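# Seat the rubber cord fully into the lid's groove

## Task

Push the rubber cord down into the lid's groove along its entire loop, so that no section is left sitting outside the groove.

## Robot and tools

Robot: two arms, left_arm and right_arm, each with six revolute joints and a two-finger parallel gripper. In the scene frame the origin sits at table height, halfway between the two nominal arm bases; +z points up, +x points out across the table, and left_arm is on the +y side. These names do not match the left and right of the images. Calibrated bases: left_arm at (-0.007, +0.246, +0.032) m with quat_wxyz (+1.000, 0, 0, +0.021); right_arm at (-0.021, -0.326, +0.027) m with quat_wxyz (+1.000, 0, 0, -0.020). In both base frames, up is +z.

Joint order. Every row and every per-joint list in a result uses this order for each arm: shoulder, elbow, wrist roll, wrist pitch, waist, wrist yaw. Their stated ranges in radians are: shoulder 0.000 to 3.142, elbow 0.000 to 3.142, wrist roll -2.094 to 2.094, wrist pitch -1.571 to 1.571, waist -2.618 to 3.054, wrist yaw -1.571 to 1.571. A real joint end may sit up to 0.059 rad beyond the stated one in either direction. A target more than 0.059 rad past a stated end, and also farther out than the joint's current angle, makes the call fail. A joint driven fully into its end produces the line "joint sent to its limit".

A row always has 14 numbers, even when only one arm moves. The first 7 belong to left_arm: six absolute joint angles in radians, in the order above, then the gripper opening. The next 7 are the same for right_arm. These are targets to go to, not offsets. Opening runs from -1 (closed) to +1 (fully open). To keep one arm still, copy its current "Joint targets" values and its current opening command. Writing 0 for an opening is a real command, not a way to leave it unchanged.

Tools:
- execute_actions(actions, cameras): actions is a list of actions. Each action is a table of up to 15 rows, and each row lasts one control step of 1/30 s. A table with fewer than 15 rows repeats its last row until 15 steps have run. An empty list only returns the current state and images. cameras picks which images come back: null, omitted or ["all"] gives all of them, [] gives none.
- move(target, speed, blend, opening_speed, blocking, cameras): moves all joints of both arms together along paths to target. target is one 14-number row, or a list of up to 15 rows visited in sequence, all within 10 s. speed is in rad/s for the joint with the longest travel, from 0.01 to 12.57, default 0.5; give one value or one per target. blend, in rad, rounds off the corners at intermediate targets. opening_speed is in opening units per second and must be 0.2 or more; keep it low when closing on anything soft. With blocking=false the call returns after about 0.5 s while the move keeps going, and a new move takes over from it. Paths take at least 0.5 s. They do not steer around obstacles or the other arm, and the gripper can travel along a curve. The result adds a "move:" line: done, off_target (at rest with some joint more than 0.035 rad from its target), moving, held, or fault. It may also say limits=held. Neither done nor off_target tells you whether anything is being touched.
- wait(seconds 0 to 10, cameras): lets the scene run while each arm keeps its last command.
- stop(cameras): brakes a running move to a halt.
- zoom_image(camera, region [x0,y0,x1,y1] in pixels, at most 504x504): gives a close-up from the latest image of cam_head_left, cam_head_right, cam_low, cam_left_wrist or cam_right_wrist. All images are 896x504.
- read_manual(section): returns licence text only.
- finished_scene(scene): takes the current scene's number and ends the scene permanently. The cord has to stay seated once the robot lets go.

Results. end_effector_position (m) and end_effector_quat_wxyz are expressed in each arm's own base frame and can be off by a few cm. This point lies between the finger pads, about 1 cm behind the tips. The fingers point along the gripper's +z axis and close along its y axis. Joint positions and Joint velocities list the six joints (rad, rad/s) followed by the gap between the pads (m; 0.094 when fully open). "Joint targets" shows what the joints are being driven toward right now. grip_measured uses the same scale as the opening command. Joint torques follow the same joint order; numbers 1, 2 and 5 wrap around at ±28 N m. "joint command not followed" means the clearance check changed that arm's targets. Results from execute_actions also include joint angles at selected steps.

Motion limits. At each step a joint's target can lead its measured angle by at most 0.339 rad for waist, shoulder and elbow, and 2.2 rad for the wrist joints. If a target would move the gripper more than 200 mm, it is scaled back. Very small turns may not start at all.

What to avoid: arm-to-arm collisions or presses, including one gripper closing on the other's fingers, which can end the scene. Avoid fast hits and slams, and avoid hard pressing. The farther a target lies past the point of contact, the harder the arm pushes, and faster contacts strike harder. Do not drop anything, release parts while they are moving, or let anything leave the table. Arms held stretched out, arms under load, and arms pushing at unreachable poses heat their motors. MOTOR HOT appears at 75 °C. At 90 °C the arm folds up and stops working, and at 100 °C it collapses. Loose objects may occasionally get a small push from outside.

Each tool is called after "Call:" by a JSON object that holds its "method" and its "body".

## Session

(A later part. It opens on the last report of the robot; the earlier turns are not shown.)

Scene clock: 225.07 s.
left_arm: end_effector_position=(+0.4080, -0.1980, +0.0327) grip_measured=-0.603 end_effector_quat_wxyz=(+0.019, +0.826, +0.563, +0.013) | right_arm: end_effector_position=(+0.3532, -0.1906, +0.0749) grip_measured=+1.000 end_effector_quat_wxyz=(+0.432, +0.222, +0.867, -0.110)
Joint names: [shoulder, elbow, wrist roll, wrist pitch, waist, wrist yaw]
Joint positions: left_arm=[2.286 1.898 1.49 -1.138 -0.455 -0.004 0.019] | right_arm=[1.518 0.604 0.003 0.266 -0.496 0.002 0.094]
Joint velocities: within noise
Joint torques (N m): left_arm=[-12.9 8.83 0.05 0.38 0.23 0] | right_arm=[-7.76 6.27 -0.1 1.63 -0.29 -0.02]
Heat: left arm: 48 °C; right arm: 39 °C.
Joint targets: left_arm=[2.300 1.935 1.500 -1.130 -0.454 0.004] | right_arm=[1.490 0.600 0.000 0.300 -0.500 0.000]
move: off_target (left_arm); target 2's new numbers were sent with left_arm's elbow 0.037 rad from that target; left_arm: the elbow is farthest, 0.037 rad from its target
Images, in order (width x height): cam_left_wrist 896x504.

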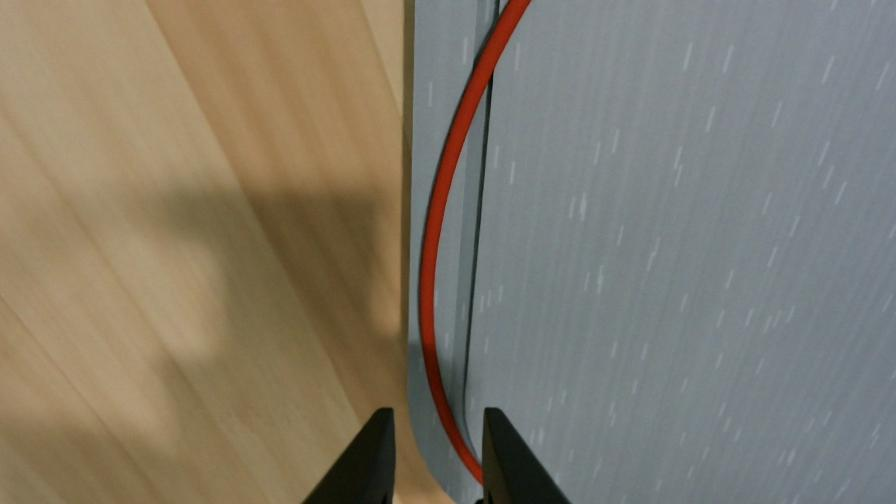

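Call:
{"method": "move", "body": {"target": [[2.386,1.875,1.5,-1.06,-0.462,0.004,-0.6,1.49,0.6,0,0.3,-0.5,0,1],[2.32,1.86,1.5,-1.06,-0.463,0.004,-0.8,1.49,0.6,0,0.3,-0.5,0,1],[2.25,1.74,1.5,-1.01,-0.463,0.004,-0.8,1.49,0.6,0,0.3,-0.5,0,1]], "speed": [0.3,0.2,0.15], "cameras": ["cam_left_wrist"]}}

Scene clock: 227.87 s.
left_arm: end_effector_position=(+0.3912, -0.1912, -0.0137) grip_measured=-0.797 end_effector_quat_wxyz=(-0.004, +0.828, +0.561, +0.000) | right_arm: end_effector_position=(+0.3532, -0.1906, +0.0749) grip_measured=+1.000 end_effector_quat_wxyz=(+0.432, +0.222, +0.867, -0.110)
Joint names: [shoulder, elbow, wrist roll, wrist pitch, waist, wrist yaw]
Joint positions: left_arm=[2.311 1.752 1.491 -1.021 -0.458 -0.004 0.01] | right_arm=[1.518 0.604 0.003 0.266 -0.496 0.002 0.094]
Joint velocities: within noise
Joint torques (N m): left_arm=[-20.59 4.12 0.07 0.3 -0.4 0.04] | right_arm=[-7.57 6.3 -0.04 1.64 -0.42 -0.03]
Heat: left arm: 48 °C; right arm: 39 °C.
Joint targets: left_arm=[2.250 1.740 1.500 -1.010 -0.463 0.004] | right_arm=[1.490 0.600 0.000 0.300 -0.500 0.000]
move: off_target (left_arm); target 2's new numbers were sent with left_arm's shoulder 0.049 rad from that target; left_arm: the shoulder is farthest, 0.061 rad from its target
Images, in order (width x height): cam_left_wrist 896x504.

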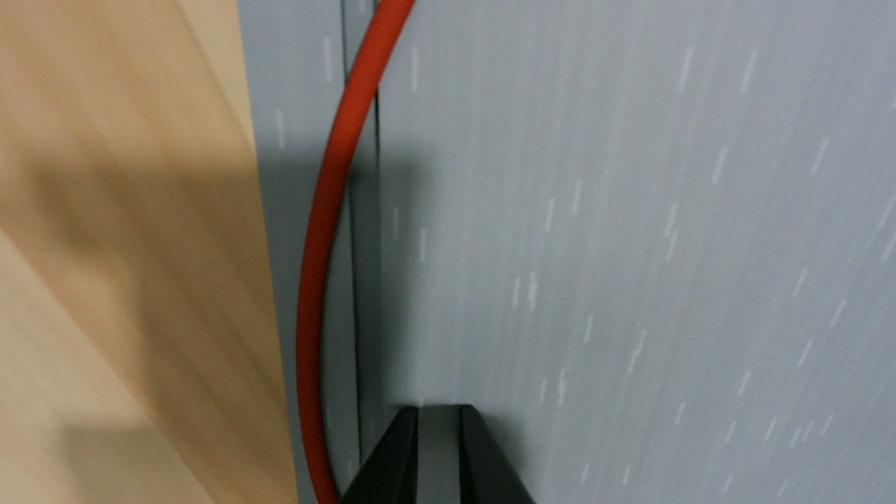

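Call:
{"method": "move", "body": {"target": [[2.23,1.85,1.5,-1.09,-0.463,0.004,-0.55,1.49,0.6,0,0.3,-0.5,0,1],[2.34,1.945,1.5,-1.12,-0.462,0.004,-0.55,1.49,0.6,0,0.3,-0.5,0,1]], "speed": [0.3,0.3], "cameras": ["cam_left_wrist"]}}

Scene clock: 229.50 s.
left_arm: end_effector_position=(+0.4159, -0.2034, +0.0220) grip_measured=-0.553 end_effector_quat_wxyz=(+0.024, +0.827, +0.561, +0.016) | right_arm: end_effector_position=(+0.3532, -0.1906, +0.0749) grip_measured=+1.000 end_effector_quat_wxyz=(+0.432, +0.222, +0.867, -0.110)
Joint names: [shoulder, elbow, wrist roll, wrist pitch, waist, wrist yaw]
Joint positions: left_arm=[2.321 1.915 1.491 -1.106 -0.458 -0.004 0.021] | right_arm=[1.518 0.604 0.003 0.266 -0.496 0.002 0.094]
Joint velocities: within noise
Joint torques (N m): left_arm=[-12.98 8.18 0.05 0.23 -0.47 0.03] | right_arm=[-7.73 6.16 -0.04 1.59 -0.28 0]
Heat: left arm: 48 °C; right arm: 39 °C.
Joint targets: left_arm=[2.340 1.945 1.500 -1.120 -0.462 0.004] | right_arm=[1.490 0.600 0.000 0.300 -0.500 0.000]
move: done
Images, in order (width x height): cam_left_wrist 896x504.

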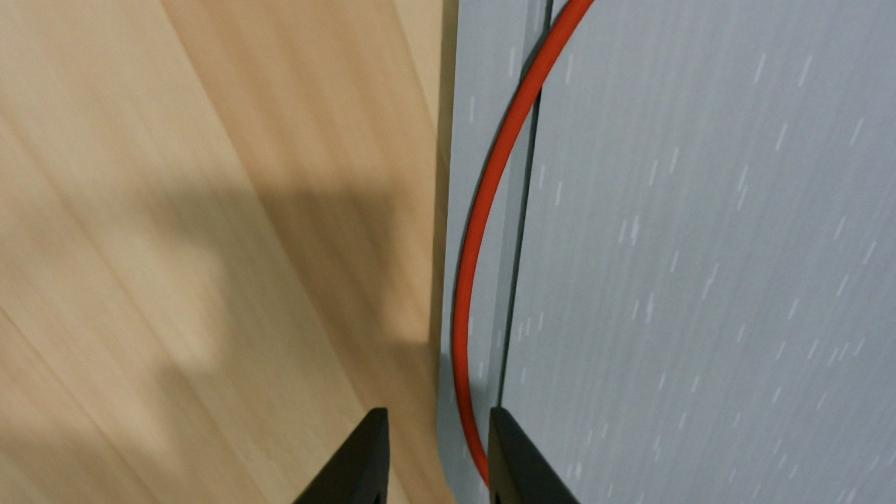

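Call:
{"method": "move", "body": {"target": [2.42,1.935,1.5,-1.085,-0.462,0.004,-0.55,1.49,0.6,0,0.3,-0.5,0,1], "speed": 0.2, "cameras": ["cam_left_wrist"]}}

Scene clock: 230.50 s.
left_arm: end_effector_position=(+0.4105, -0.2007, -0.0137) grip_measured=-0.553 end_effector_quat_wxyz=(-0.005, +0.828, +0.561, -0.001) | right_arm: end_effector_position=(+0.3532, -0.1906, +0.0749) grip_measured=+1.000 end_effector_quat_wxyz=(+0.432, +0.222, +0.867, -0.110)
Joint names: [shoulder, elbow, wrist roll, wrist pitch, waist, wrist yaw]
Joint positions: left_arm=[2.402 1.915 1.491 -1.093 -0.458 -0.004 0.021] | right_arm=[1.518 0.604 0.003 0.266 -0.496 0.002 0.094]
Joint velocities: within noise
Joint torques (N m): left_arm=[-13.35 6.86 0.01 0.32 -0.51 0.06] | right_arm=[-7.83 6.28 -0.04 1.6 -0.47 -0.04]
Heat: left arm: 48 °C; right arm: 39 °C.
Joint targets: left_arm=[2.420 1.935 1.500 -1.085 -0.462 0.004] | right_arm=[1.490 0.600 0.000 0.300 -0.500 0.000]
move: done
Images, in order (width x height): cam_left_wrist 896x504.

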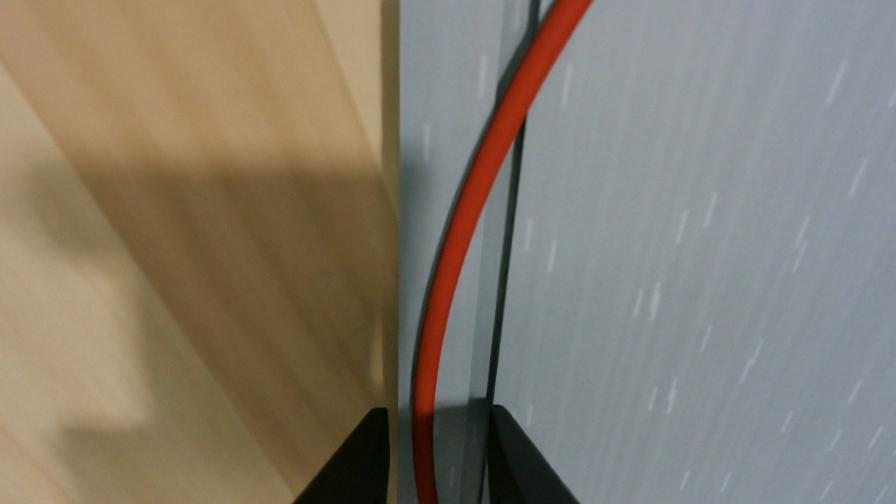

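Call:
{"method": "move", "body": {"target": [[2.345,1.91,1.5,-1.085,-0.462,0.004,-0.55,1.49,0.6,0,0.3,-0.5,0,1],[2.245,1.73,1.5,-1.02,-0.462,0.004,-0.55,1.49,0.6,0,0.3,-0.5,0,1]], "speed": [0.2,0.15], "cameras": ["cam_left_wrist"]}}

Scene clock: 232.63 s.
left_arm: end_effector_position=(+0.3875, -0.1894, -0.0137) grip_measured=-0.553 end_effector_quat_wxyz=(-0.009, +0.828, +0.561, -0.003) | right_arm: end_effector_position=(+0.3532, -0.1906, +0.0749) grip_measured=+1.000 end_effector_quat_wxyz=(+0.432, +0.222, +0.867, -0.110)
Joint names: [shoulder, elbow, wrist roll, wrist pitch, waist, wrist yaw]
Joint positions: left_arm=[2.305 1.743 1.491 -1.027 -0.458 -0.004 0.021] | right_arm=[1.518 0.604 0.003 0.266 -0.496 0.002 0.094]
Joint velocities: within noise
Joint torques (N m): left_arm=[-20.19 4.22 0.07 0.28 -0.43 0.06] | right_arm=[-7.71 6.28 0 1.6 -0.28 -0.05]
Heat: left arm: 48 °C; right arm: 39 °C.
Joint targets: left_arm=[2.245 1.730 1.500 -1.020 -0.462 0.004] | right_arm=[1.490 0.600 0.000 0.300 -0.500 0.000]
move: off_target (left_arm); left_arm: the shoulder is farthest, 0.060 rad from its target
Images, in order (width x height): cam_left_wrist 896x504.

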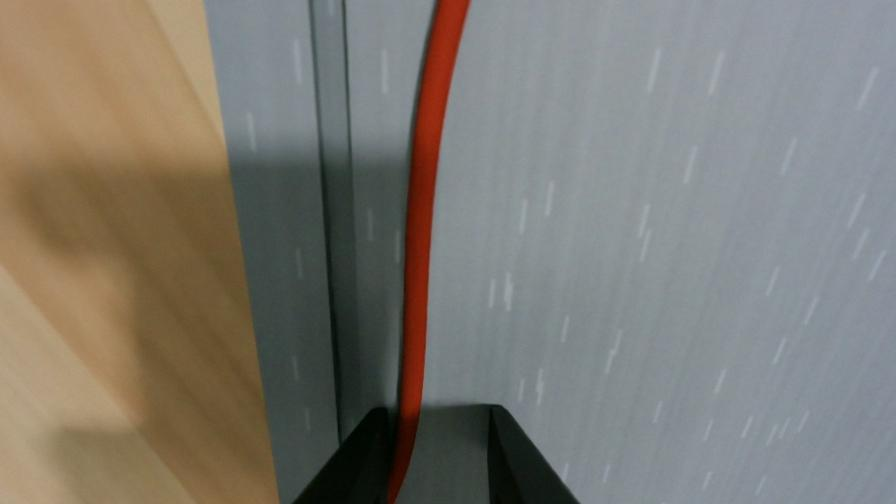

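Call:
{"method": "move", "body": {"target": [[2.15,1.82,1.5,-1.10,-0.462,0.004,-0.55,1.49,0.6,0,0.3,-0.5,0,1],[2.2,1.88,1.55,-1.11,-0.37,0.004,-1,1.49,0.6,0,0.3,-0.5,0,1]], "speed": [0.3,0.3], "cameras": ["cam_left_wrist"]}}

Scene clock: 234.63 s.
left_arm: end_effector_position=(+0.4261, -0.1620, +0.0573) grip_measured=-0.989 end_effector_quat_wxyz=(+0.049, +0.814, +0.578, +0.035) | right_arm: end_effector_position=(+0.3532, -0.1906, +0.0749) grip_measured=+1.000 end_effector_quat_wxyz=(+0.432, +0.222, +0.867, -0.110)
Joint names: [shoulder, elbow, wrist roll, wrist pitch, waist, wrist yaw]
Joint positions: left_arm=[2.2 1.847 1.541 -1.097 -0.367 -0.004 0.001] | right_arm=[1.518 0.604 0.003 0.266 -0.496 0.002 0.094]
Joint velocities: within noise
Joint torques (N m): left_arm=[-14 8.42 0.1 0.37 -0.18 0.08] | right_arm=[-7.66 6.13 -0.04 1.68 -0.5 -0.02]
Heat: left arm: 48 °C; right arm: 39 °C.
Joint targets: left_arm=[2.200 1.880 1.550 -1.110 -0.370 0.004] | right_arm=[1.490 0.600 0.000 0.300 -0.500 0.000]
move: done
Images, in order (width x height): cam_left_wrist 896x504.

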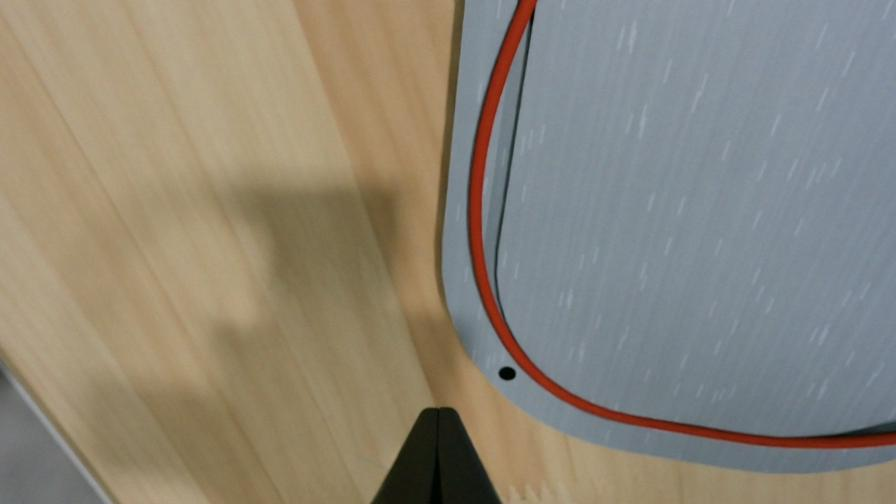

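Call:
{"method": "move", "body": {"target": [[2.265,1.855,1.25,-1.085,-0.328,0.004,-1,1.49,0.6,0,0.3,-0.5,0,1]], "speed": 0.4, "cameras": ["cam_left_wrist"]}}

Call:
{"method": "zoom_image", "body": {"camera": "cam_left_wrist", "region": [300, 100, 700, 504]}}

Scene clock: 236.30 s.
left_arm: end_effector_position=(+0.4291, -0.1452, +0.0369) grip_measured=-0.989 end_effector_quat_wxyz=(+0.033, +0.712, +0.701, +0.019) | right_arm: end_effector_position=(+0.3532, -0.1906, +0.0749) grip_measured=+1.000 end_effector_quat_wxyz=(+0.432, +0.222, +0.867, -0.110)
Joint names: [shoulder, elbow, wrist roll, wrist pitch, waist, wrist yaw]
Joint positions: left_arm=[2.247 1.847 1.255 -1.095 -0.33 -0.004 0.001] | right_arm=[1.518 0.604 0.003 0.266 -0.496 0.002 0.094]
Joint velocities: within noise
Joint torques (N m): left_arm=[-12.31 6.34 -0.08 0.49 0.01 0.05] | right_arm=[-7.71 6.32 -0.04 1.61 -0.34 -0.03]
Heat: left arm: 47 °C; right arm: 40 °C.
Joint targets: left_arm=[2.265 1.855 1.250 -1.085 -0.328 0.004] | right_arm=[1.490 0.600 0.000 0.300 -0.500 0.000]
move: done
Images, in order (width x height): cam_left_wrist 896x504.

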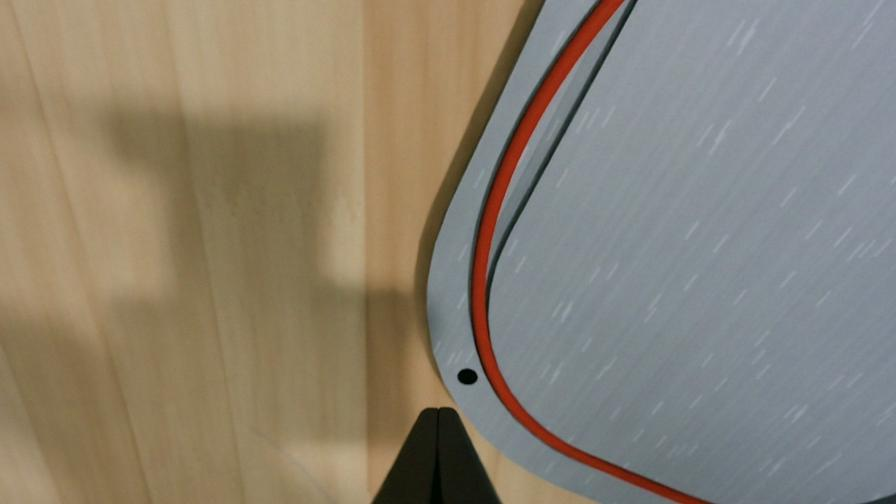

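Scaled by 1.248 from the camera's 896x504 image, which has a finer 1280x720 frame.

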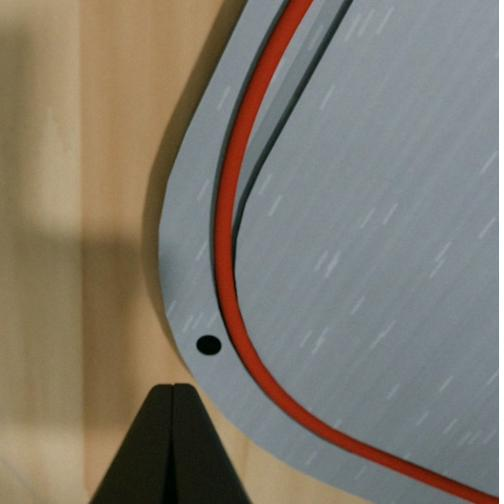

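Call:
{"method": "move", "body": {"target": [[2.344,1.788,1.22,-1.023,-0.319,0.004,-1,1.49,0.6,0,0.3,-0.5,0,1],[2.381,1.748,1.22,-0.993,-0.319,0.004,-1,1.49,0.6,0,0.3,-0.5,0,1],[2.266,1.846,1.22,-1.078,-0.319,0.004,-1,1.49,0.6,0,0.3,-0.5,0,1],[2.275,1.865,1.32,-1.088,-0.333,0.004,-1,1.49,0.6,0,0.3,-0.5,0,1],[2.353,1.81,1.32,-1.033,-0.333,0.004,-1,1.49,0.6,0,0.3,-0.5,0,1],[2.39,1.769,1.32,-1.003,-0.333,0.004,-1,1.49,0.6,0,0.3,-0.5,0,1],[2.265,1.87,1.32,-1.088,-0.333,0.004,-1,1.49,0.6,0,0.3,-0.5,0,1],[2.275,1.872,1.43,-1.09,-0.345,0.004,-1,1.49,0.6,0,0.3,-0.5,0,1]], "speed": [0.25,0.15,0.3,0.3,0.25,0.15,0.3,0.3], "cameras": ["cam_left_wrist"]}}

Call:
{"method": "zoom_image", "body": {"camera": "cam_left_wrist", "region": [300, 100, 700, 504]}}

Scene clock: 240.30 s.
left_arm: end_effector_position=(+0.4220, -0.1483, +0.0008) grip_measured=-0.989 end_effector_quat_wxyz=(+0.002, +0.771, +0.636, +0.004) | right_arm: end_effector_position=(+0.3532, -0.1906, +0.0749) grip_measured=+1.000 end_effector_quat_wxyz=(+0.432, +0.222, +0.867, -0.110)
Joint names: [shoulder, elbow, wrist roll, wrist pitch, waist, wrist yaw]
Joint positions: left_arm=[2.327 1.84 1.42 -1.077 -0.342 -0.005 0.001] | right_arm=[1.518 0.604 0.003 0.266 -0.496 0.002 0.094]
Joint velocities: within noise
Joint torques (N m): left_arm=[-19.78 8.13 0.13 0.18 -0.21 0.08] | right_arm=[-7.76 6.28 -0.07 1.64 -0.39 -0.02]
Heat: left arm: 47 °C; right arm: 40 °C.
Joint targets: left_arm=[2.275 1.872 1.430 -1.090 -0.345 0.004] | right_arm=[1.490 0.600 0.000 0.300 -0.500 0.000]
move: off_target (left_arm); left_arm: the shoulder is farthest, 0.052 rad from its target
Images, in order (width x height): cam_left_wrist 896x504.

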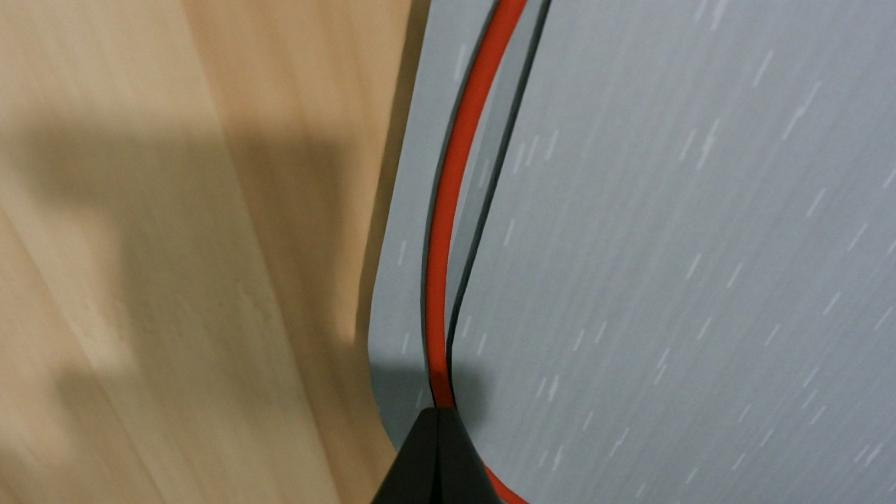

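Scaled by 1.248 from the camera's 896x504 image, which has a finer 1280x720 frame.

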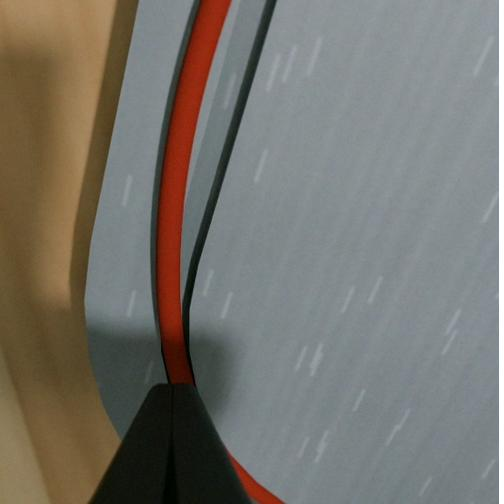

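Call:
{"method": "move", "body": {"target": [[2.354,1.811,1.43,-1.033,-0.345,0.004,-1,1.49,0.6,0,0.3,-0.5,0,1],[2.39,1.771,1.43,-1.003,-0.345,0.004,-1,1.49,0.6,0,0.3,-0.5,0,1],[2.265,1.87,1.43,-1.088,-0.345,0.004,-1,1.49,0.6,0,0.3,-0.5,0,1],[2.275,1.871,1.54,-1.09,-0.36,0.004,-1,1.49,0.6,0,0.3,-0.5,0,1]], "speed": [0.25,0.15,0.3,0.3], "cameras": ["cam_left_wrist"]}}

Call:
{"method": "zoom_image", "body": {"camera": "cam_left_wrist", "region": [300, 100, 700, 504]}}

Scene clock: 242.63 s.
left_arm: end_effector_position=(+0.4199, -0.1549, +0.0008) grip_measured=-0.989 end_effector_quat_wxyz=(+0.002, +0.809, +0.587, +0.004) | right_arm: end_effector_position=(+0.3532, -0.1906, +0.0749) grip_measured=+1.000 end_effector_quat_wxyz=(+0.432, +0.222, +0.867, -0.110)
Joint names: [shoulder, elbow, wrist roll, wrist pitch, waist, wrist yaw]
Joint positions: left_arm=[2.327 1.84 1.529 -1.076 -0.357 -0.004 0.001] | right_arm=[1.518 0.604 0.003 0.266 -0.496 0.002 0.094]
Joint velocities: within noise
Joint torques (N m): left_arm=[-19.9 8.14 0.09 0.18 -0.1 0.04] | right_arm=[-7.69 6.19 -0.09 1.6 -0.32 -0.01]
Heat: left arm: 47 °C; right arm: 40 °C.
Joint targets: left_arm=[2.275 1.871 1.540 -1.090 -0.360 0.004] | right_arm=[1.490 0.600 0.000 0.300 -0.500 0.000]
move: off_target (left_arm); left_arm: the shoulder is farthest, 0.052 rad from its target
Images, in order (width x height): cam_left_wrist 896x504.

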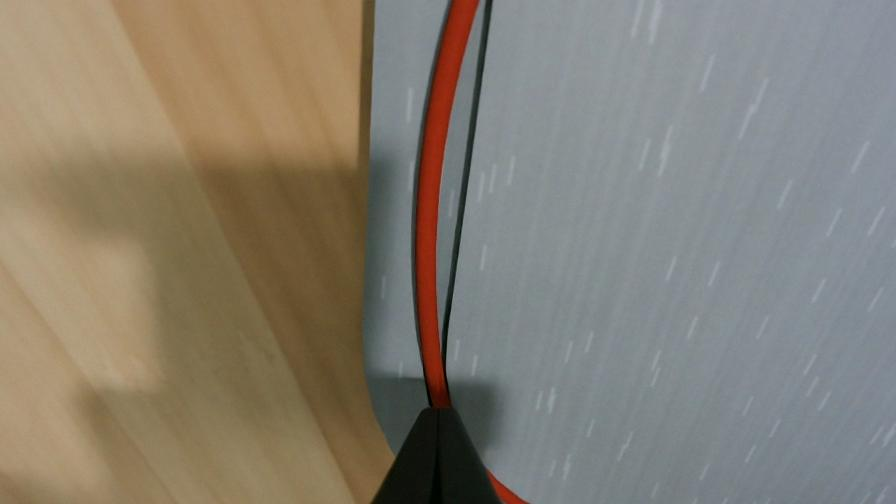

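Scaled by 1.248 from the camera's 896x504 image, which has a finer 1280x720 frame.

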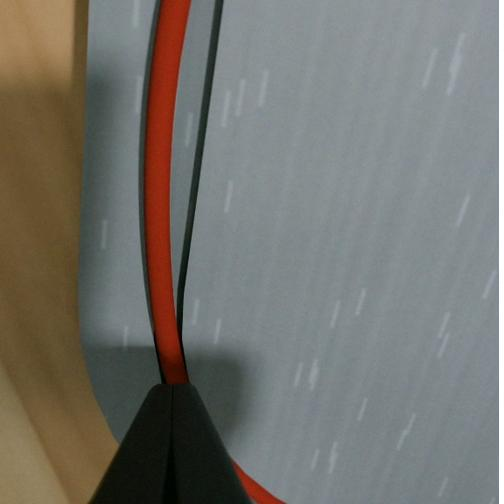

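Call:
{"method": "move", "body": {"target": [[2.354,1.811,1.54,-1.033,-0.36,0.004,-1,1.49,0.6,0,0.3,-0.5,0,1],[2.39,1.771,1.54,-1.003,-0.36,0.004,-1,1.49,0.6,0,0.3,-0.5,0,1],[2.265,1.87,1.54,-1.088,-0.36,0.004,-1,1.49,0.6,0,0.3,-0.5,0,1],[2.277,1.872,1.615,-1.09,-0.374,0.004,-1,1.49,0.6,0,0.3,-0.5,0,1]], "speed": [0.25,0.15,0.3,0.3], "cameras": ["cam_left_wrist"]}}

Call:
{"method": "zoom_image", "body": {"camera": "cam_left_wrist", "region": [300, 100, 700, 504]}}

Scene clock: 244.87 s.
left_arm: end_effector_position=(+0.4180, -0.1607, +0.0002) grip_measured=-0.989 end_effector_quat_wxyz=(+0.002, +0.835, +0.551, +0.004) | right_arm: end_effector_position=(+0.3532, -0.1906, +0.0749) grip_measured=+1.000 end_effector_quat_wxyz=(+0.432, +0.222, +0.867, -0.110)
Joint names: [shoulder, elbow, wrist roll, wrist pitch, waist, wrist yaw]
Joint positions: left_arm=[2.329 1.841 1.604 -1.076 -0.371 -0.004 0.001] | right_arm=[1.518 0.604 0.003 0.266 -0.496 0.002 0.094]
Joint velocities: within noise
Joint torques (N m): left_arm=[-19.66 8.03 0.09 0.12 -0.32 0.06] | right_arm=[-7.72 6.3 -0.08 1.66 -0.31 -0.02]
Heat: left arm: 47 °C; right arm: 40 °C.
Joint targets: left_arm=[2.277 1.872 1.615 -1.090 -0.374 0.004] | right_arm=[1.490 0.600 0.000 0.300 -0.500 0.000]
move: off_target (left_arm); left_arm: the shoulder is farthest, 0.052 rad from its target
Images, in order (width x height): cam_left_wrist 896x504.

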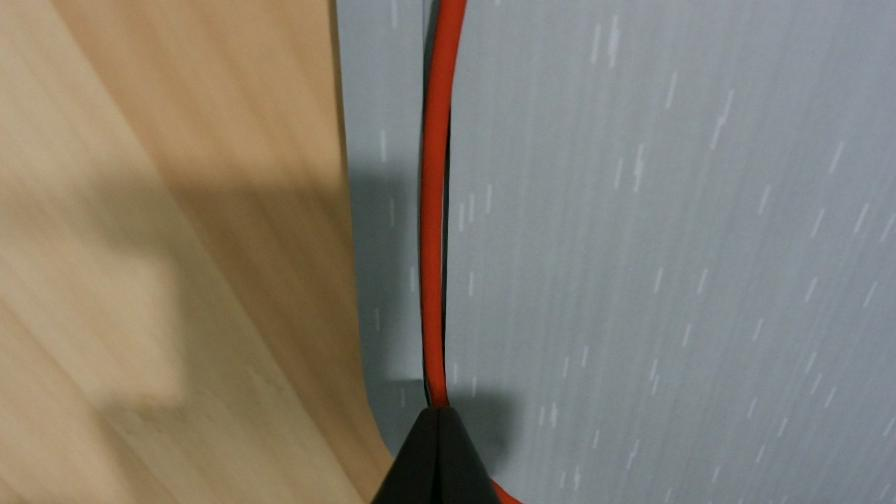

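Scaled by 1.248 from the camera's 896x504 image, which has a finer 1280x720 frame.

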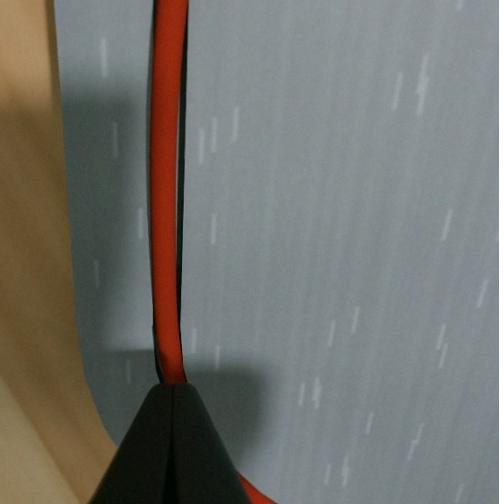

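Call:
{"method": "move", "body": {"target": [[2.354,1.811,1.615,-1.033,-0.374,0.004,-1,1.49,0.6,0,0.3,-0.5,0,1],[2.39,1.771,1.615,-1.003,-0.374,0.004,-1,1.49,0.6,0,0.3,-0.5,0,1],[2.268,1.87,1.615,-1.088,-0.374,0.004,-1,1.49,0.6,0,0.3,-0.5,0,1],[2.277,1.872,1.606,-1.09,-0.393,0.004,-1,1.49,0.6,0,0.3,-0.5,0,1],[2.354,1.811,1.606,-1.033,-0.393,0.004,-1,1.49,0.6,0,0.3,-0.5,0,1],[2.39,1.771,1.606,-1.003,-0.393,0.004,-1,1.49,0.6,0,0.3,-0.5,0,1],[2.268,1.87,1.606,-1.088,-0.393,0.004,-1,1.49,0.6,0,0.3,-0.5,0,1],[2.277,1.872,1.582,-1.09,-0.418,0.004,-1,1.49,0.6,0,0.3,-0.5,0,1]], "speed": [0.25,0.15,0.3,0.3,0.25,0.15,0.3,0.3], "cameras": ["cam_left_wrist"]}}

Call:
{"method": "zoom_image", "body": {"camera": "cam_left_wrist", "region": [300, 100, 700, 504]}}

Scene clock: 248.33 s.
left_arm: end_effector_position=(+0.4095, -0.1801, -0.0020) grip_measured=-0.989 end_effector_quat_wxyz=(+0.000, +0.843, +0.538, +0.003) | right_arm: end_effector_position=(+0.3532, -0.1906, +0.0749) grip_measured=+1.000 end_effector_quat_wxyz=(+0.432, +0.222, +0.867, -0.110)
Joint names: [shoulder, elbow, wrist roll, wrist pitch, waist, wrist yaw]
Joint positions: left_arm=[2.334 1.842 1.586 -1.075 -0.418 -0.004 0.001] | right_arm=[1.518 0.604 0.003 0.266 -0.496 0.002 0.094]
Joint velocities: within noise
Joint torques (N m): left_arm=[-20.19 7.77 -0.04 0.13 -0.2 0.1] | right_arm=[-7.75 6.37 -0.02 1.59 -0.49 -0.02]
Heat: left arm: 47 °C; right arm: 40 °C.
Joint targets: left_arm=[2.277 1.872 1.582 -1.090 -0.418 0.004] | right_arm=[1.490 0.600 0.000 0.300 -0.500 0.000]
move: off_target (left_arm); left_arm: the shoulder is farthest, 0.057 rad from its target
Images, in order (width x height): cam_left_wrist 896x504.

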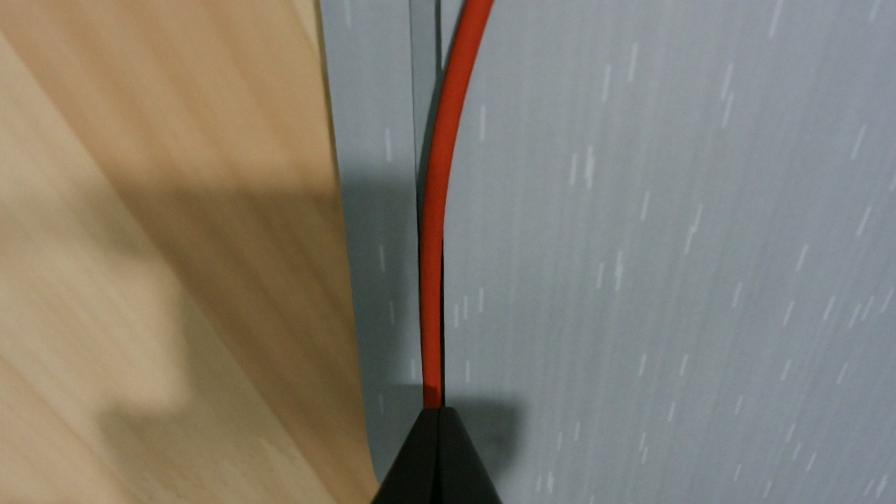

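Scaled by 1.248 from the camera's 896x504 image, which has a finer 1280x720 frame.

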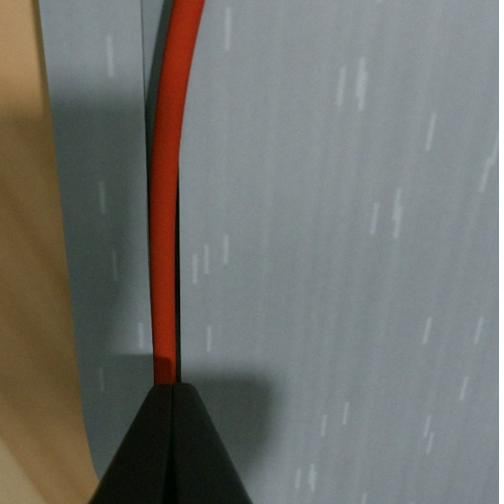

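Call:
{"method": "move", "body": {"target": [[2.358,1.818,1.582,-1.036,-0.418,0.004,-1,1.49,0.6,0,0.3,-0.5,0,1],[2.394,1.778,1.582,-1.006,-0.418,0.004,-1,1.49,0.6,0,0.3,-0.5,0,1],[2.27,1.877,1.582,-1.091,-0.418,0.004,-1,1.49,0.6,0,0.3,-0.5,0,1],[2.281,1.879,1.557,-1.093,-0.443,0.004,-1,1.49,0.6,0,0.3,-0.5,0,1],[2.358,1.818,1.557,-1.036,-0.443,0.004,-1,1.49,0.6,0,0.3,-0.5,0,1],[2.394,1.778,1.557,-1.006,-0.443,0.004,-1,1.49,0.6,0,0.3,-0.5,0,1],[2.27,1.877,1.557,-1.091,-0.443,0.004,-1,1.49,0.6,0,0.3,-0.5,0,1],[2.281,1.879,1.533,-1.093,-0.467,0.004,-1,1.49,0.6,0,0.3,-0.5,0,1]], "speed": [0.25,0.15,0.3,0.3,0.25,0.15,0.3,0.3], "cameras": ["cam_left_wrist"]}}

Call:
{"method": "zoom_image", "body": {"camera": "cam_left_wrist", "region": [300, 100, 700, 504]}}

Scene clock: 251.83 s.
left_arm: end_effector_position=(+0.4014, -0.2004, -0.0012) grip_measured=-0.989 end_effector_quat_wxyz=(+0.001, +0.843, +0.539, +0.003) | right_arm: end_effector_position=(+0.3532, -0.1906, +0.0749) grip_measured=+1.000 end_effector_quat_wxyz=(+0.432, +0.222, +0.867, -0.110)
Joint names: [shoulder, elbow, wrist roll, wrist pitch, waist, wrist yaw]
Joint positions: left_arm=[2.337 1.849 1.537 -1.079 -0.467 -0.005 0.001] | right_arm=[1.518 0.604 0.003 0.266 -0.496 0.002 0.094]
Joint velocities: within noise
Joint torques (N m): left_arm=[-20.27 7.9 -0.02 0.11 0.21 0.06] | right_arm=[-7.54 6.3 -0.09 1.65 -0.27 -0.01]
Heat: left arm: 48 °C; right arm: 40 °C.
Joint targets: left_arm=[2.281 1.879 1.533 -1.093 -0.467 0.004] | right_arm=[1.490 0.600 0.000 0.300 -0.500 0.000]
move: off_target (left_arm); left_arm: the shoulder is farthest, 0.056 rad from its target
Images, in order (width x height): cam_left_wrist 896x504.

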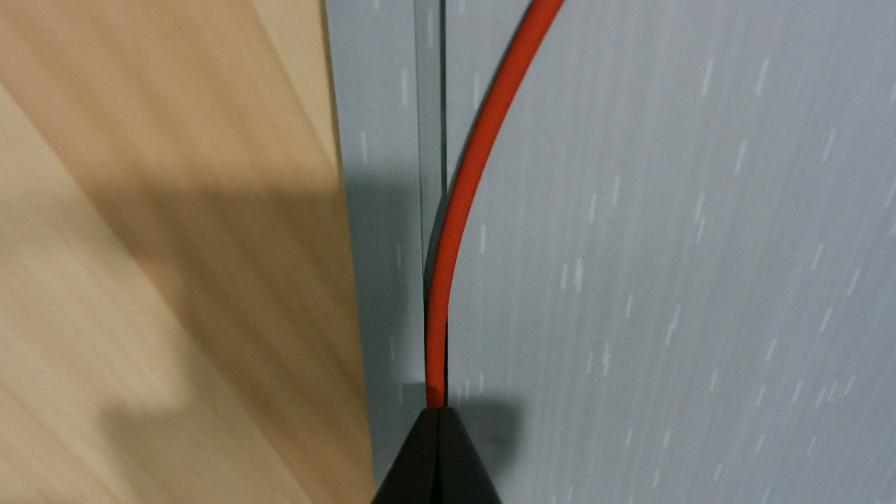

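Scaled by 1.248 from the camera's 896x504 image, which has a finer 1280x720 frame.

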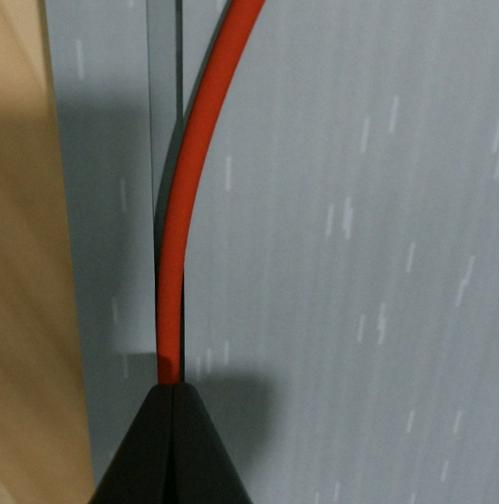

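Call:
{"method": "move", "body": {"target": [[2.358,1.818,1.533,-1.036,-0.467,0.004,-1,1.49,0.6,0,0.3,-0.5,0,1],[2.394,1.778,1.533,-1.006,-0.467,0.004,-1,1.49,0.6,0,0.3,-0.5,0,1],[2.27,1.877,1.533,-1.091,-0.467,0.004,-1,1.49,0.6,0,0.3,-0.5,0,1],[2.283,1.8825,1.508,-1.0945,-0.492,0.004,-1,1.49,0.6,0,0.3,-0.5,0,1],[2.36,1.8215,1.508,-1.0375,-0.492,0.004,-1,1.49,0.6,0,0.3,-0.5,0,1],[2.396,1.7815,1.508,-1.0075,-0.492,0.004,-1,1.49,0.6,0,0.3,-0.5,0,1],[2.272,1.88,1.508,-1.0925,-0.492,0.004,-1,1.49,0.6,0,0.3,-0.5,0,1],[2.286,1.888,1.484,-1.097,-0.516,0.004,-1,1.49,0.6,0,0.3,-0.5,0,1]], "speed": [0.25,0.15,0.3,0.3,0.25,0.15,0.3,0.3], "cameras": ["cam_left_wrist"]}}

Call:
{"method": "zoom_image", "body": {"camera": "cam_left_wrist", "region": [300, 100, 700, 504]}}

Scene clock: 255.20 s.
left_arm: end_effector_position=(+0.3917, -0.2203, -0.0017) grip_measured=-0.989 end_effector_quat_wxyz=(+0.000, +0.843, +0.538, +0.003) | right_arm: end_effector_position=(+0.3532, -0.1906, +0.0749) grip_measured=+1.000 end_effector_quat_wxyz=(+0.432, +0.222, +0.867, -0.110)
Joint names: [shoulder, elbow, wrist roll, wrist pitch, waist, wrist yaw]
Joint positions: left_arm=[2.342 1.857 1.488 -1.083 -0.516 -0.005 0.001] | right_arm=[1.518 0.604 0.003 0.266 -0.496 0.002 0.094]
Joint velocities: within noise
Joint torques (N m): left_arm=[-20.25 8.16 -0.13 0.11 -0.14 0.1] | right_arm=[-7.68 6.19 -0.05 1.67 -0.42 -0.04]
Heat: left arm: 48 °C; right arm: 40 °C.
Joint targets: left_arm=[2.286 1.888 1.484 -1.097 -0.516 0.004] | right_arm=[1.490 0.600 0.000 0.300 -0.500 0.000]
move: off_target (left_arm); left_arm: the shoulder is farthest, 0.056 rad from its target
Images, in order (width x height): cam_left_wrist 896x504.

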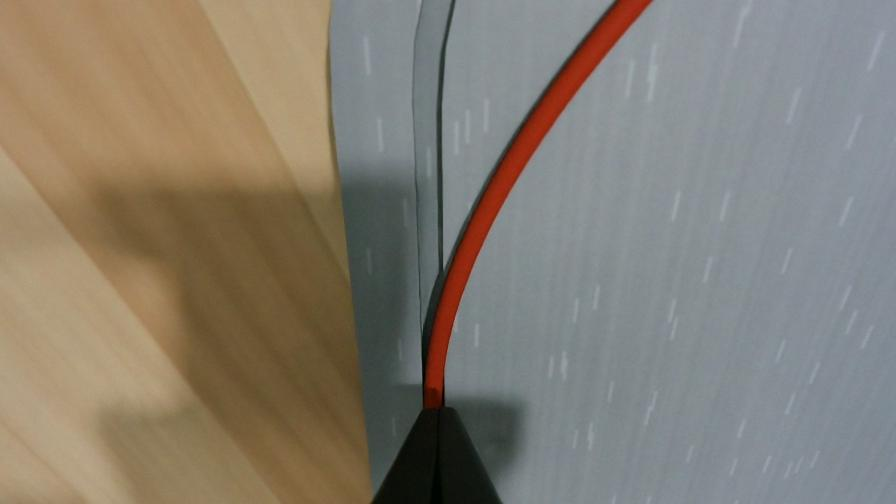

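Scaled by 1.248 from the camera's 896x504 image, which has a finer 1280x720 frame.

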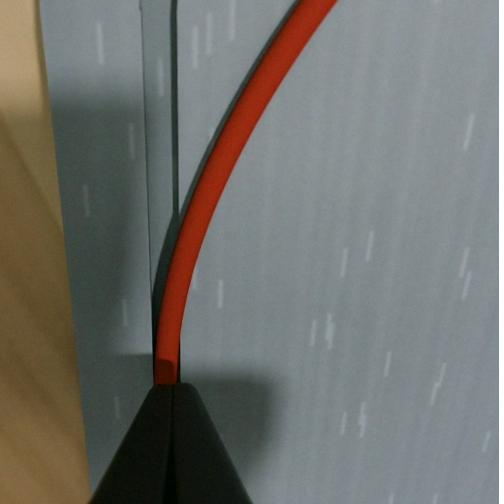

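Call:
{"method": "move", "body": {"target": [[2.367,1.834,1.484,-1.043,-0.516,0.004,-1,1.49,0.6,0,0.3,-0.5,0,1],[2.403,1.794,1.484,-1.013,-0.516,0.004,-1,1.49,0.6,0,0.3,-0.5,0,1],[2.279,1.893,1.484,-1.098,-0.516,0.004,-1,1.49,0.6,0,0.3,-0.5,0,1],[2.294,1.902,1.464,-1.103,-0.536,0.004,-1,1.49,0.6,0,0.3,-0.5,0,1],[2.371,1.841,1.464,-1.046,-0.536,0.004,-1,1.49,0.6,0,0.3,-0.5,0,1],[2.407,1.801,1.464,-1.016,-0.536,0.004,-1,1.49,0.6,0,0.3,-0.5,0,1],[2.283,1.9,1.464,-1.101,-0.536,0.004,-1,1.49,0.6,0,0.3,-0.5,0,1],[2.298,1.909,1.444,-1.106,-0.556,0.004,-1,1.49,0.6,0,0.3,-0.5,0,1]], "speed": [0.25,0.15,0.3,0.3,0.25,0.15,0.3,0.3], "cameras": ["cam_left_wrist"]}}

Call:
{"method": "zoom_image", "body": {"camera": "cam_left_wrist", "region": [300, 100, 700, 504]}}

Scene clock: 258.60 s.
left_arm: end_effector_position=(+0.3851, -0.2365, -0.0021) grip_measured=-0.989 end_effector_quat_wxyz=(+0.000, +0.842, +0.539, +0.003) | right_arm: end_effector_position=(+0.3532, -0.1906, +0.0749) grip_measured=+1.000 end_effector_quat_wxyz=(+0.432, +0.222, +0.867, -0.110)
Joint names: [shoulder, elbow, wrist roll, wrist pitch, waist, wrist yaw]
Joint positions: left_arm=[2.355 1.878 1.448 -1.092 -0.555 -0.005 0.001] | right_arm=[1.518 0.604 0.003 0.266 -0.496 0.002 0.094]
Joint velocities: within noise
Joint torques (N m): left_arm=[-20.3 7.92 -0.05 0.14 -0.02 0.05] | right_arm=[-7.54 6.11 -0.05 1.62 -0.31 -0.04]
Heat: left arm: 48 °C; right arm: 40 °C.
Joint targets: left_arm=[2.298 1.909 1.444 -1.106 -0.556 0.004] | right_arm=[1.490 0.600 0.000 0.300 -0.500 0.000]
move: off_target (left_arm); left_arm: the shoulder is farthest, 0.057 rad from its target
Images, in order (width x height): cam_left_wrist 896x504.

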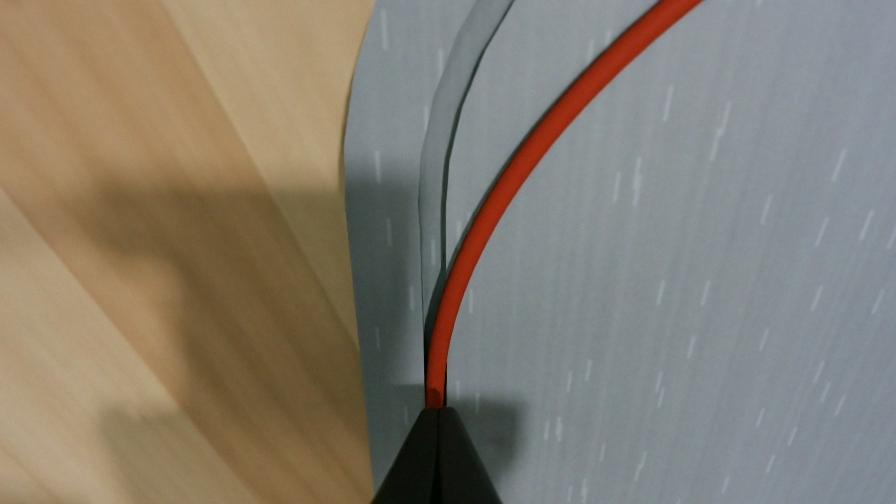

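Scaled by 1.248 from the camera's 896x504 image, which has a finer 1280x720 frame.

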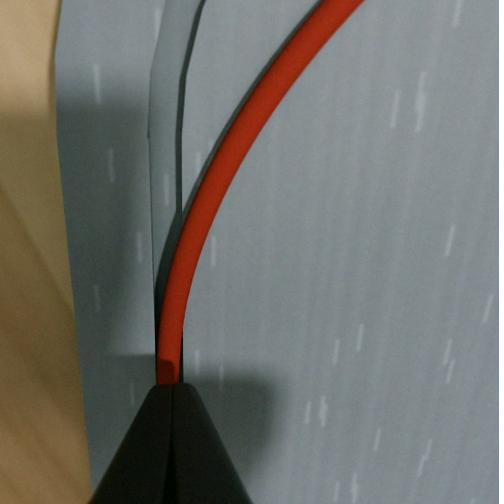

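Call:
{"method": "move", "body": {"target": [[2.376,1.849,1.444,-1.05,-0.556,0.004,-1,1.49,0.6,0,0.3,-0.5,0,1],[2.412,1.809,1.444,-1.02,-0.556,0.004,-1,1.49,0.6,0,0.3,-0.5,0,1],[2.287,1.907,1.444,-1.104,-0.556,0.004,-1,1.49,0.6,0,0.3,-0.5,0,1],[2.302,1.917,1.424,-1.109,-0.576,0.004,-1,1.49,0.6,0,0.3,-0.5,0,1],[2.38,1.857,1.424,-1.053,-0.576,0.004,-1,1.49,0.6,0,0.3,-0.5,0,1],[2.416,1.817,1.424,-1.023,-0.576,0.004,-1,1.49,0.6,0,0.3,-0.5,0,1],[2.292,1.916,1.424,-1.108,-0.576,0.004,-1,1.49,0.6,0,0.3,-0.5,0,1],[2.308,1.926,1.404,-1.114,-0.596,0.004,-1,1.49,0.6,0,0.3,-0.5,0,1]], "speed": [0.25,0.15,0.3,0.3,0.25,0.15,0.3,0.3], "cameras": ["cam_left_wrist"]}}

Call:
{"method": "zoom_image", "body": {"camera": "cam_left_wrist", "region": [300, 100, 700, 504]}}

Scene clock: 261.87 s.
left_arm: end_effector_position=(+0.3769, -0.2528, -0.0021) grip_measured=-0.989 end_effector_quat_wxyz=(-0.001, +0.842, +0.539, +0.002) | right_arm: end_effector_position=(+0.3532, -0.1906, +0.0749) grip_measured=+1.000 end_effector_quat_wxyz=(+0.432, +0.222, +0.867, -0.110)
Joint names: [shoulder, elbow, wrist roll, wrist pitch, waist, wrist yaw]
Joint positions: left_arm=[2.365 1.895 1.408 -1.1 -0.595 -0.005 0.001] | right_arm=[1.518 0.604 0.003 0.266 -0.496 0.002 0.094]
Joint velocities: within noise
Joint torques (N m): left_arm=[-20.49 7.92 -0.07 0.18 -0.17 0.08] | right_arm=[-7.72 6.23 -0.05 1.65 -0.14 -0.01]
Heat: left arm: 49 °C; right arm: 40 °C.
Joint targets: left_arm=[2.308 1.926 1.404 -1.114 -0.596 0.004] | right_arm=[1.490 0.600 0.000 0.300 -0.500 0.000]
move: off_target (left_arm); left_arm: the shoulder is farthest, 0.057 rad from its target
Images, in order (width x height): cam_left_wrist 896x504.

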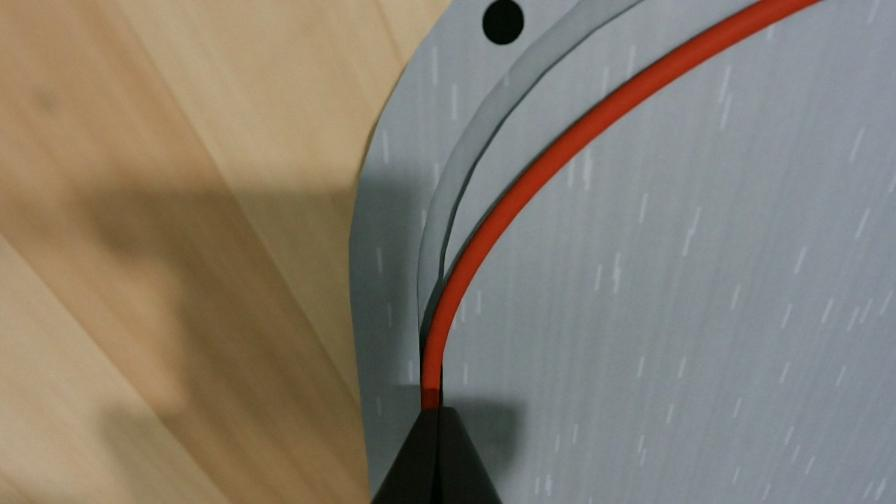

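Scaled by 1.248 from the camera's 896x504 image, which has a finer 1280x720 frame.

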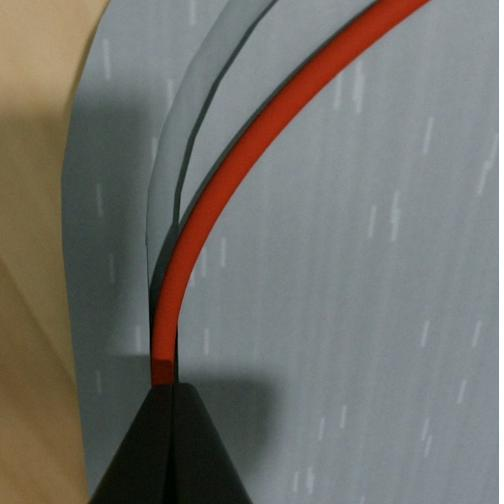

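Call:
{"method": "move", "body": {"target": [[2.392,1.877,1.404,-1.063,-0.596,0.004,-1,1.49,0.6,0,0.3,-0.5,0,1],[2.428,1.837,1.404,-1.033,-0.596,0.004,-1,1.49,0.6,0,0.3,-0.5,0,1],[2.303,1.936,1.404,-1.119,-0.596,0.004,-1,1.49,0.6,0,0.3,-0.5,0,1],[2.318,1.946,1.384,-1.124,-0.616,0.004,-1,1.49,0.6,0,0.3,-0.5,0,1],[2.397,1.886,1.384,-1.067,-0.616,0.004,-1,1.49,0.6,0,0.3,-0.5,0,1],[2.433,1.846,1.384,-1.037,-0.616,0.004,-1,1.49,0.6,0,0.3,-0.5,0,1],[2.308,1.945,1.384,-1.123,-0.616,0.004,-1,1.49,0.6,0,0.3,-0.5,0,1],[2.324,1.955,1.364,-1.128,-0.636,0.004,-1,1.49,0.6,0,0.3,-0.5,0,1]], "speed": [0.25,0.15,0.3,0.3,0.25,0.15,0.3,0.3], "cameras": ["cam_left_wrist"]}}

Call:
{"method": "zoom_image", "body": {"camera": "cam_left_wrist", "region": [300, 100, 700, 504]}}

Scene clock: 265.27 s.
left_arm: end_effector_position=(+0.3691, -0.2695, -0.0024) grip_measured=-0.989 end_effector_quat_wxyz=(-0.002, +0.842, +0.539, +0.002) | right_arm: end_effector_position=(+0.3532, -0.1906, +0.0749) grip_measured=+1.000 end_effector_quat_wxyz=(+0.432, +0.222, +0.867, -0.110)
Joint names: [shoulder, elbow, wrist roll, wrist pitch, waist, wrist yaw]
Joint positions: left_arm=[2.382 1.924 1.368 -1.114 -0.635 -0.005 0.001] | right_arm=[1.518 0.604 0.003 0.266 -0.496 0.002 0.094]
Joint velocities: within noise
Joint torques (N m): left_arm=[-20.74 8.18 0.02 0.17 -0.28 0.11] | right_arm=[-7.61 6.24 -0.07 1.62 -0.36 -0.03]
Heat: left arm: 49 °C; right arm: 40 °C.
Joint targets: left_arm=[2.324 1.955 1.364 -1.128 -0.636 0.004] | right_arm=[1.490 0.600 0.000 0.300 -0.500 0.000]
move: off_target (left_arm); left_arm: the shoulder is farthest, 0.058 rad from its target
Images, in order (width x height): cam_left_wrist 896x504.

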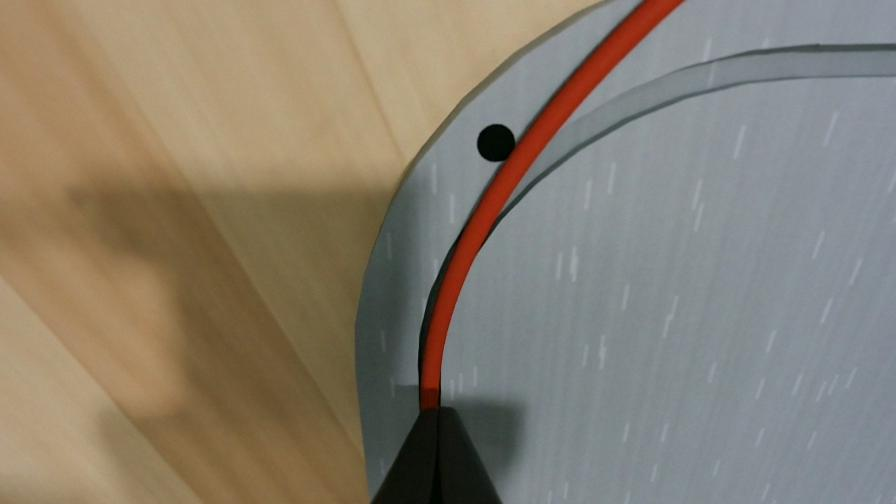

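Scaled by 1.248 from the camera's 896x504 image, which has a finer 1280x720 frame.

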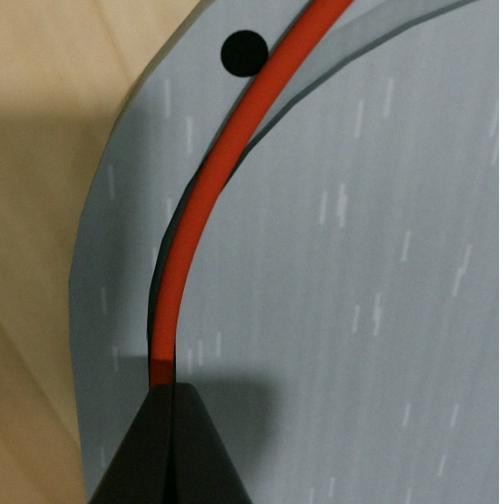

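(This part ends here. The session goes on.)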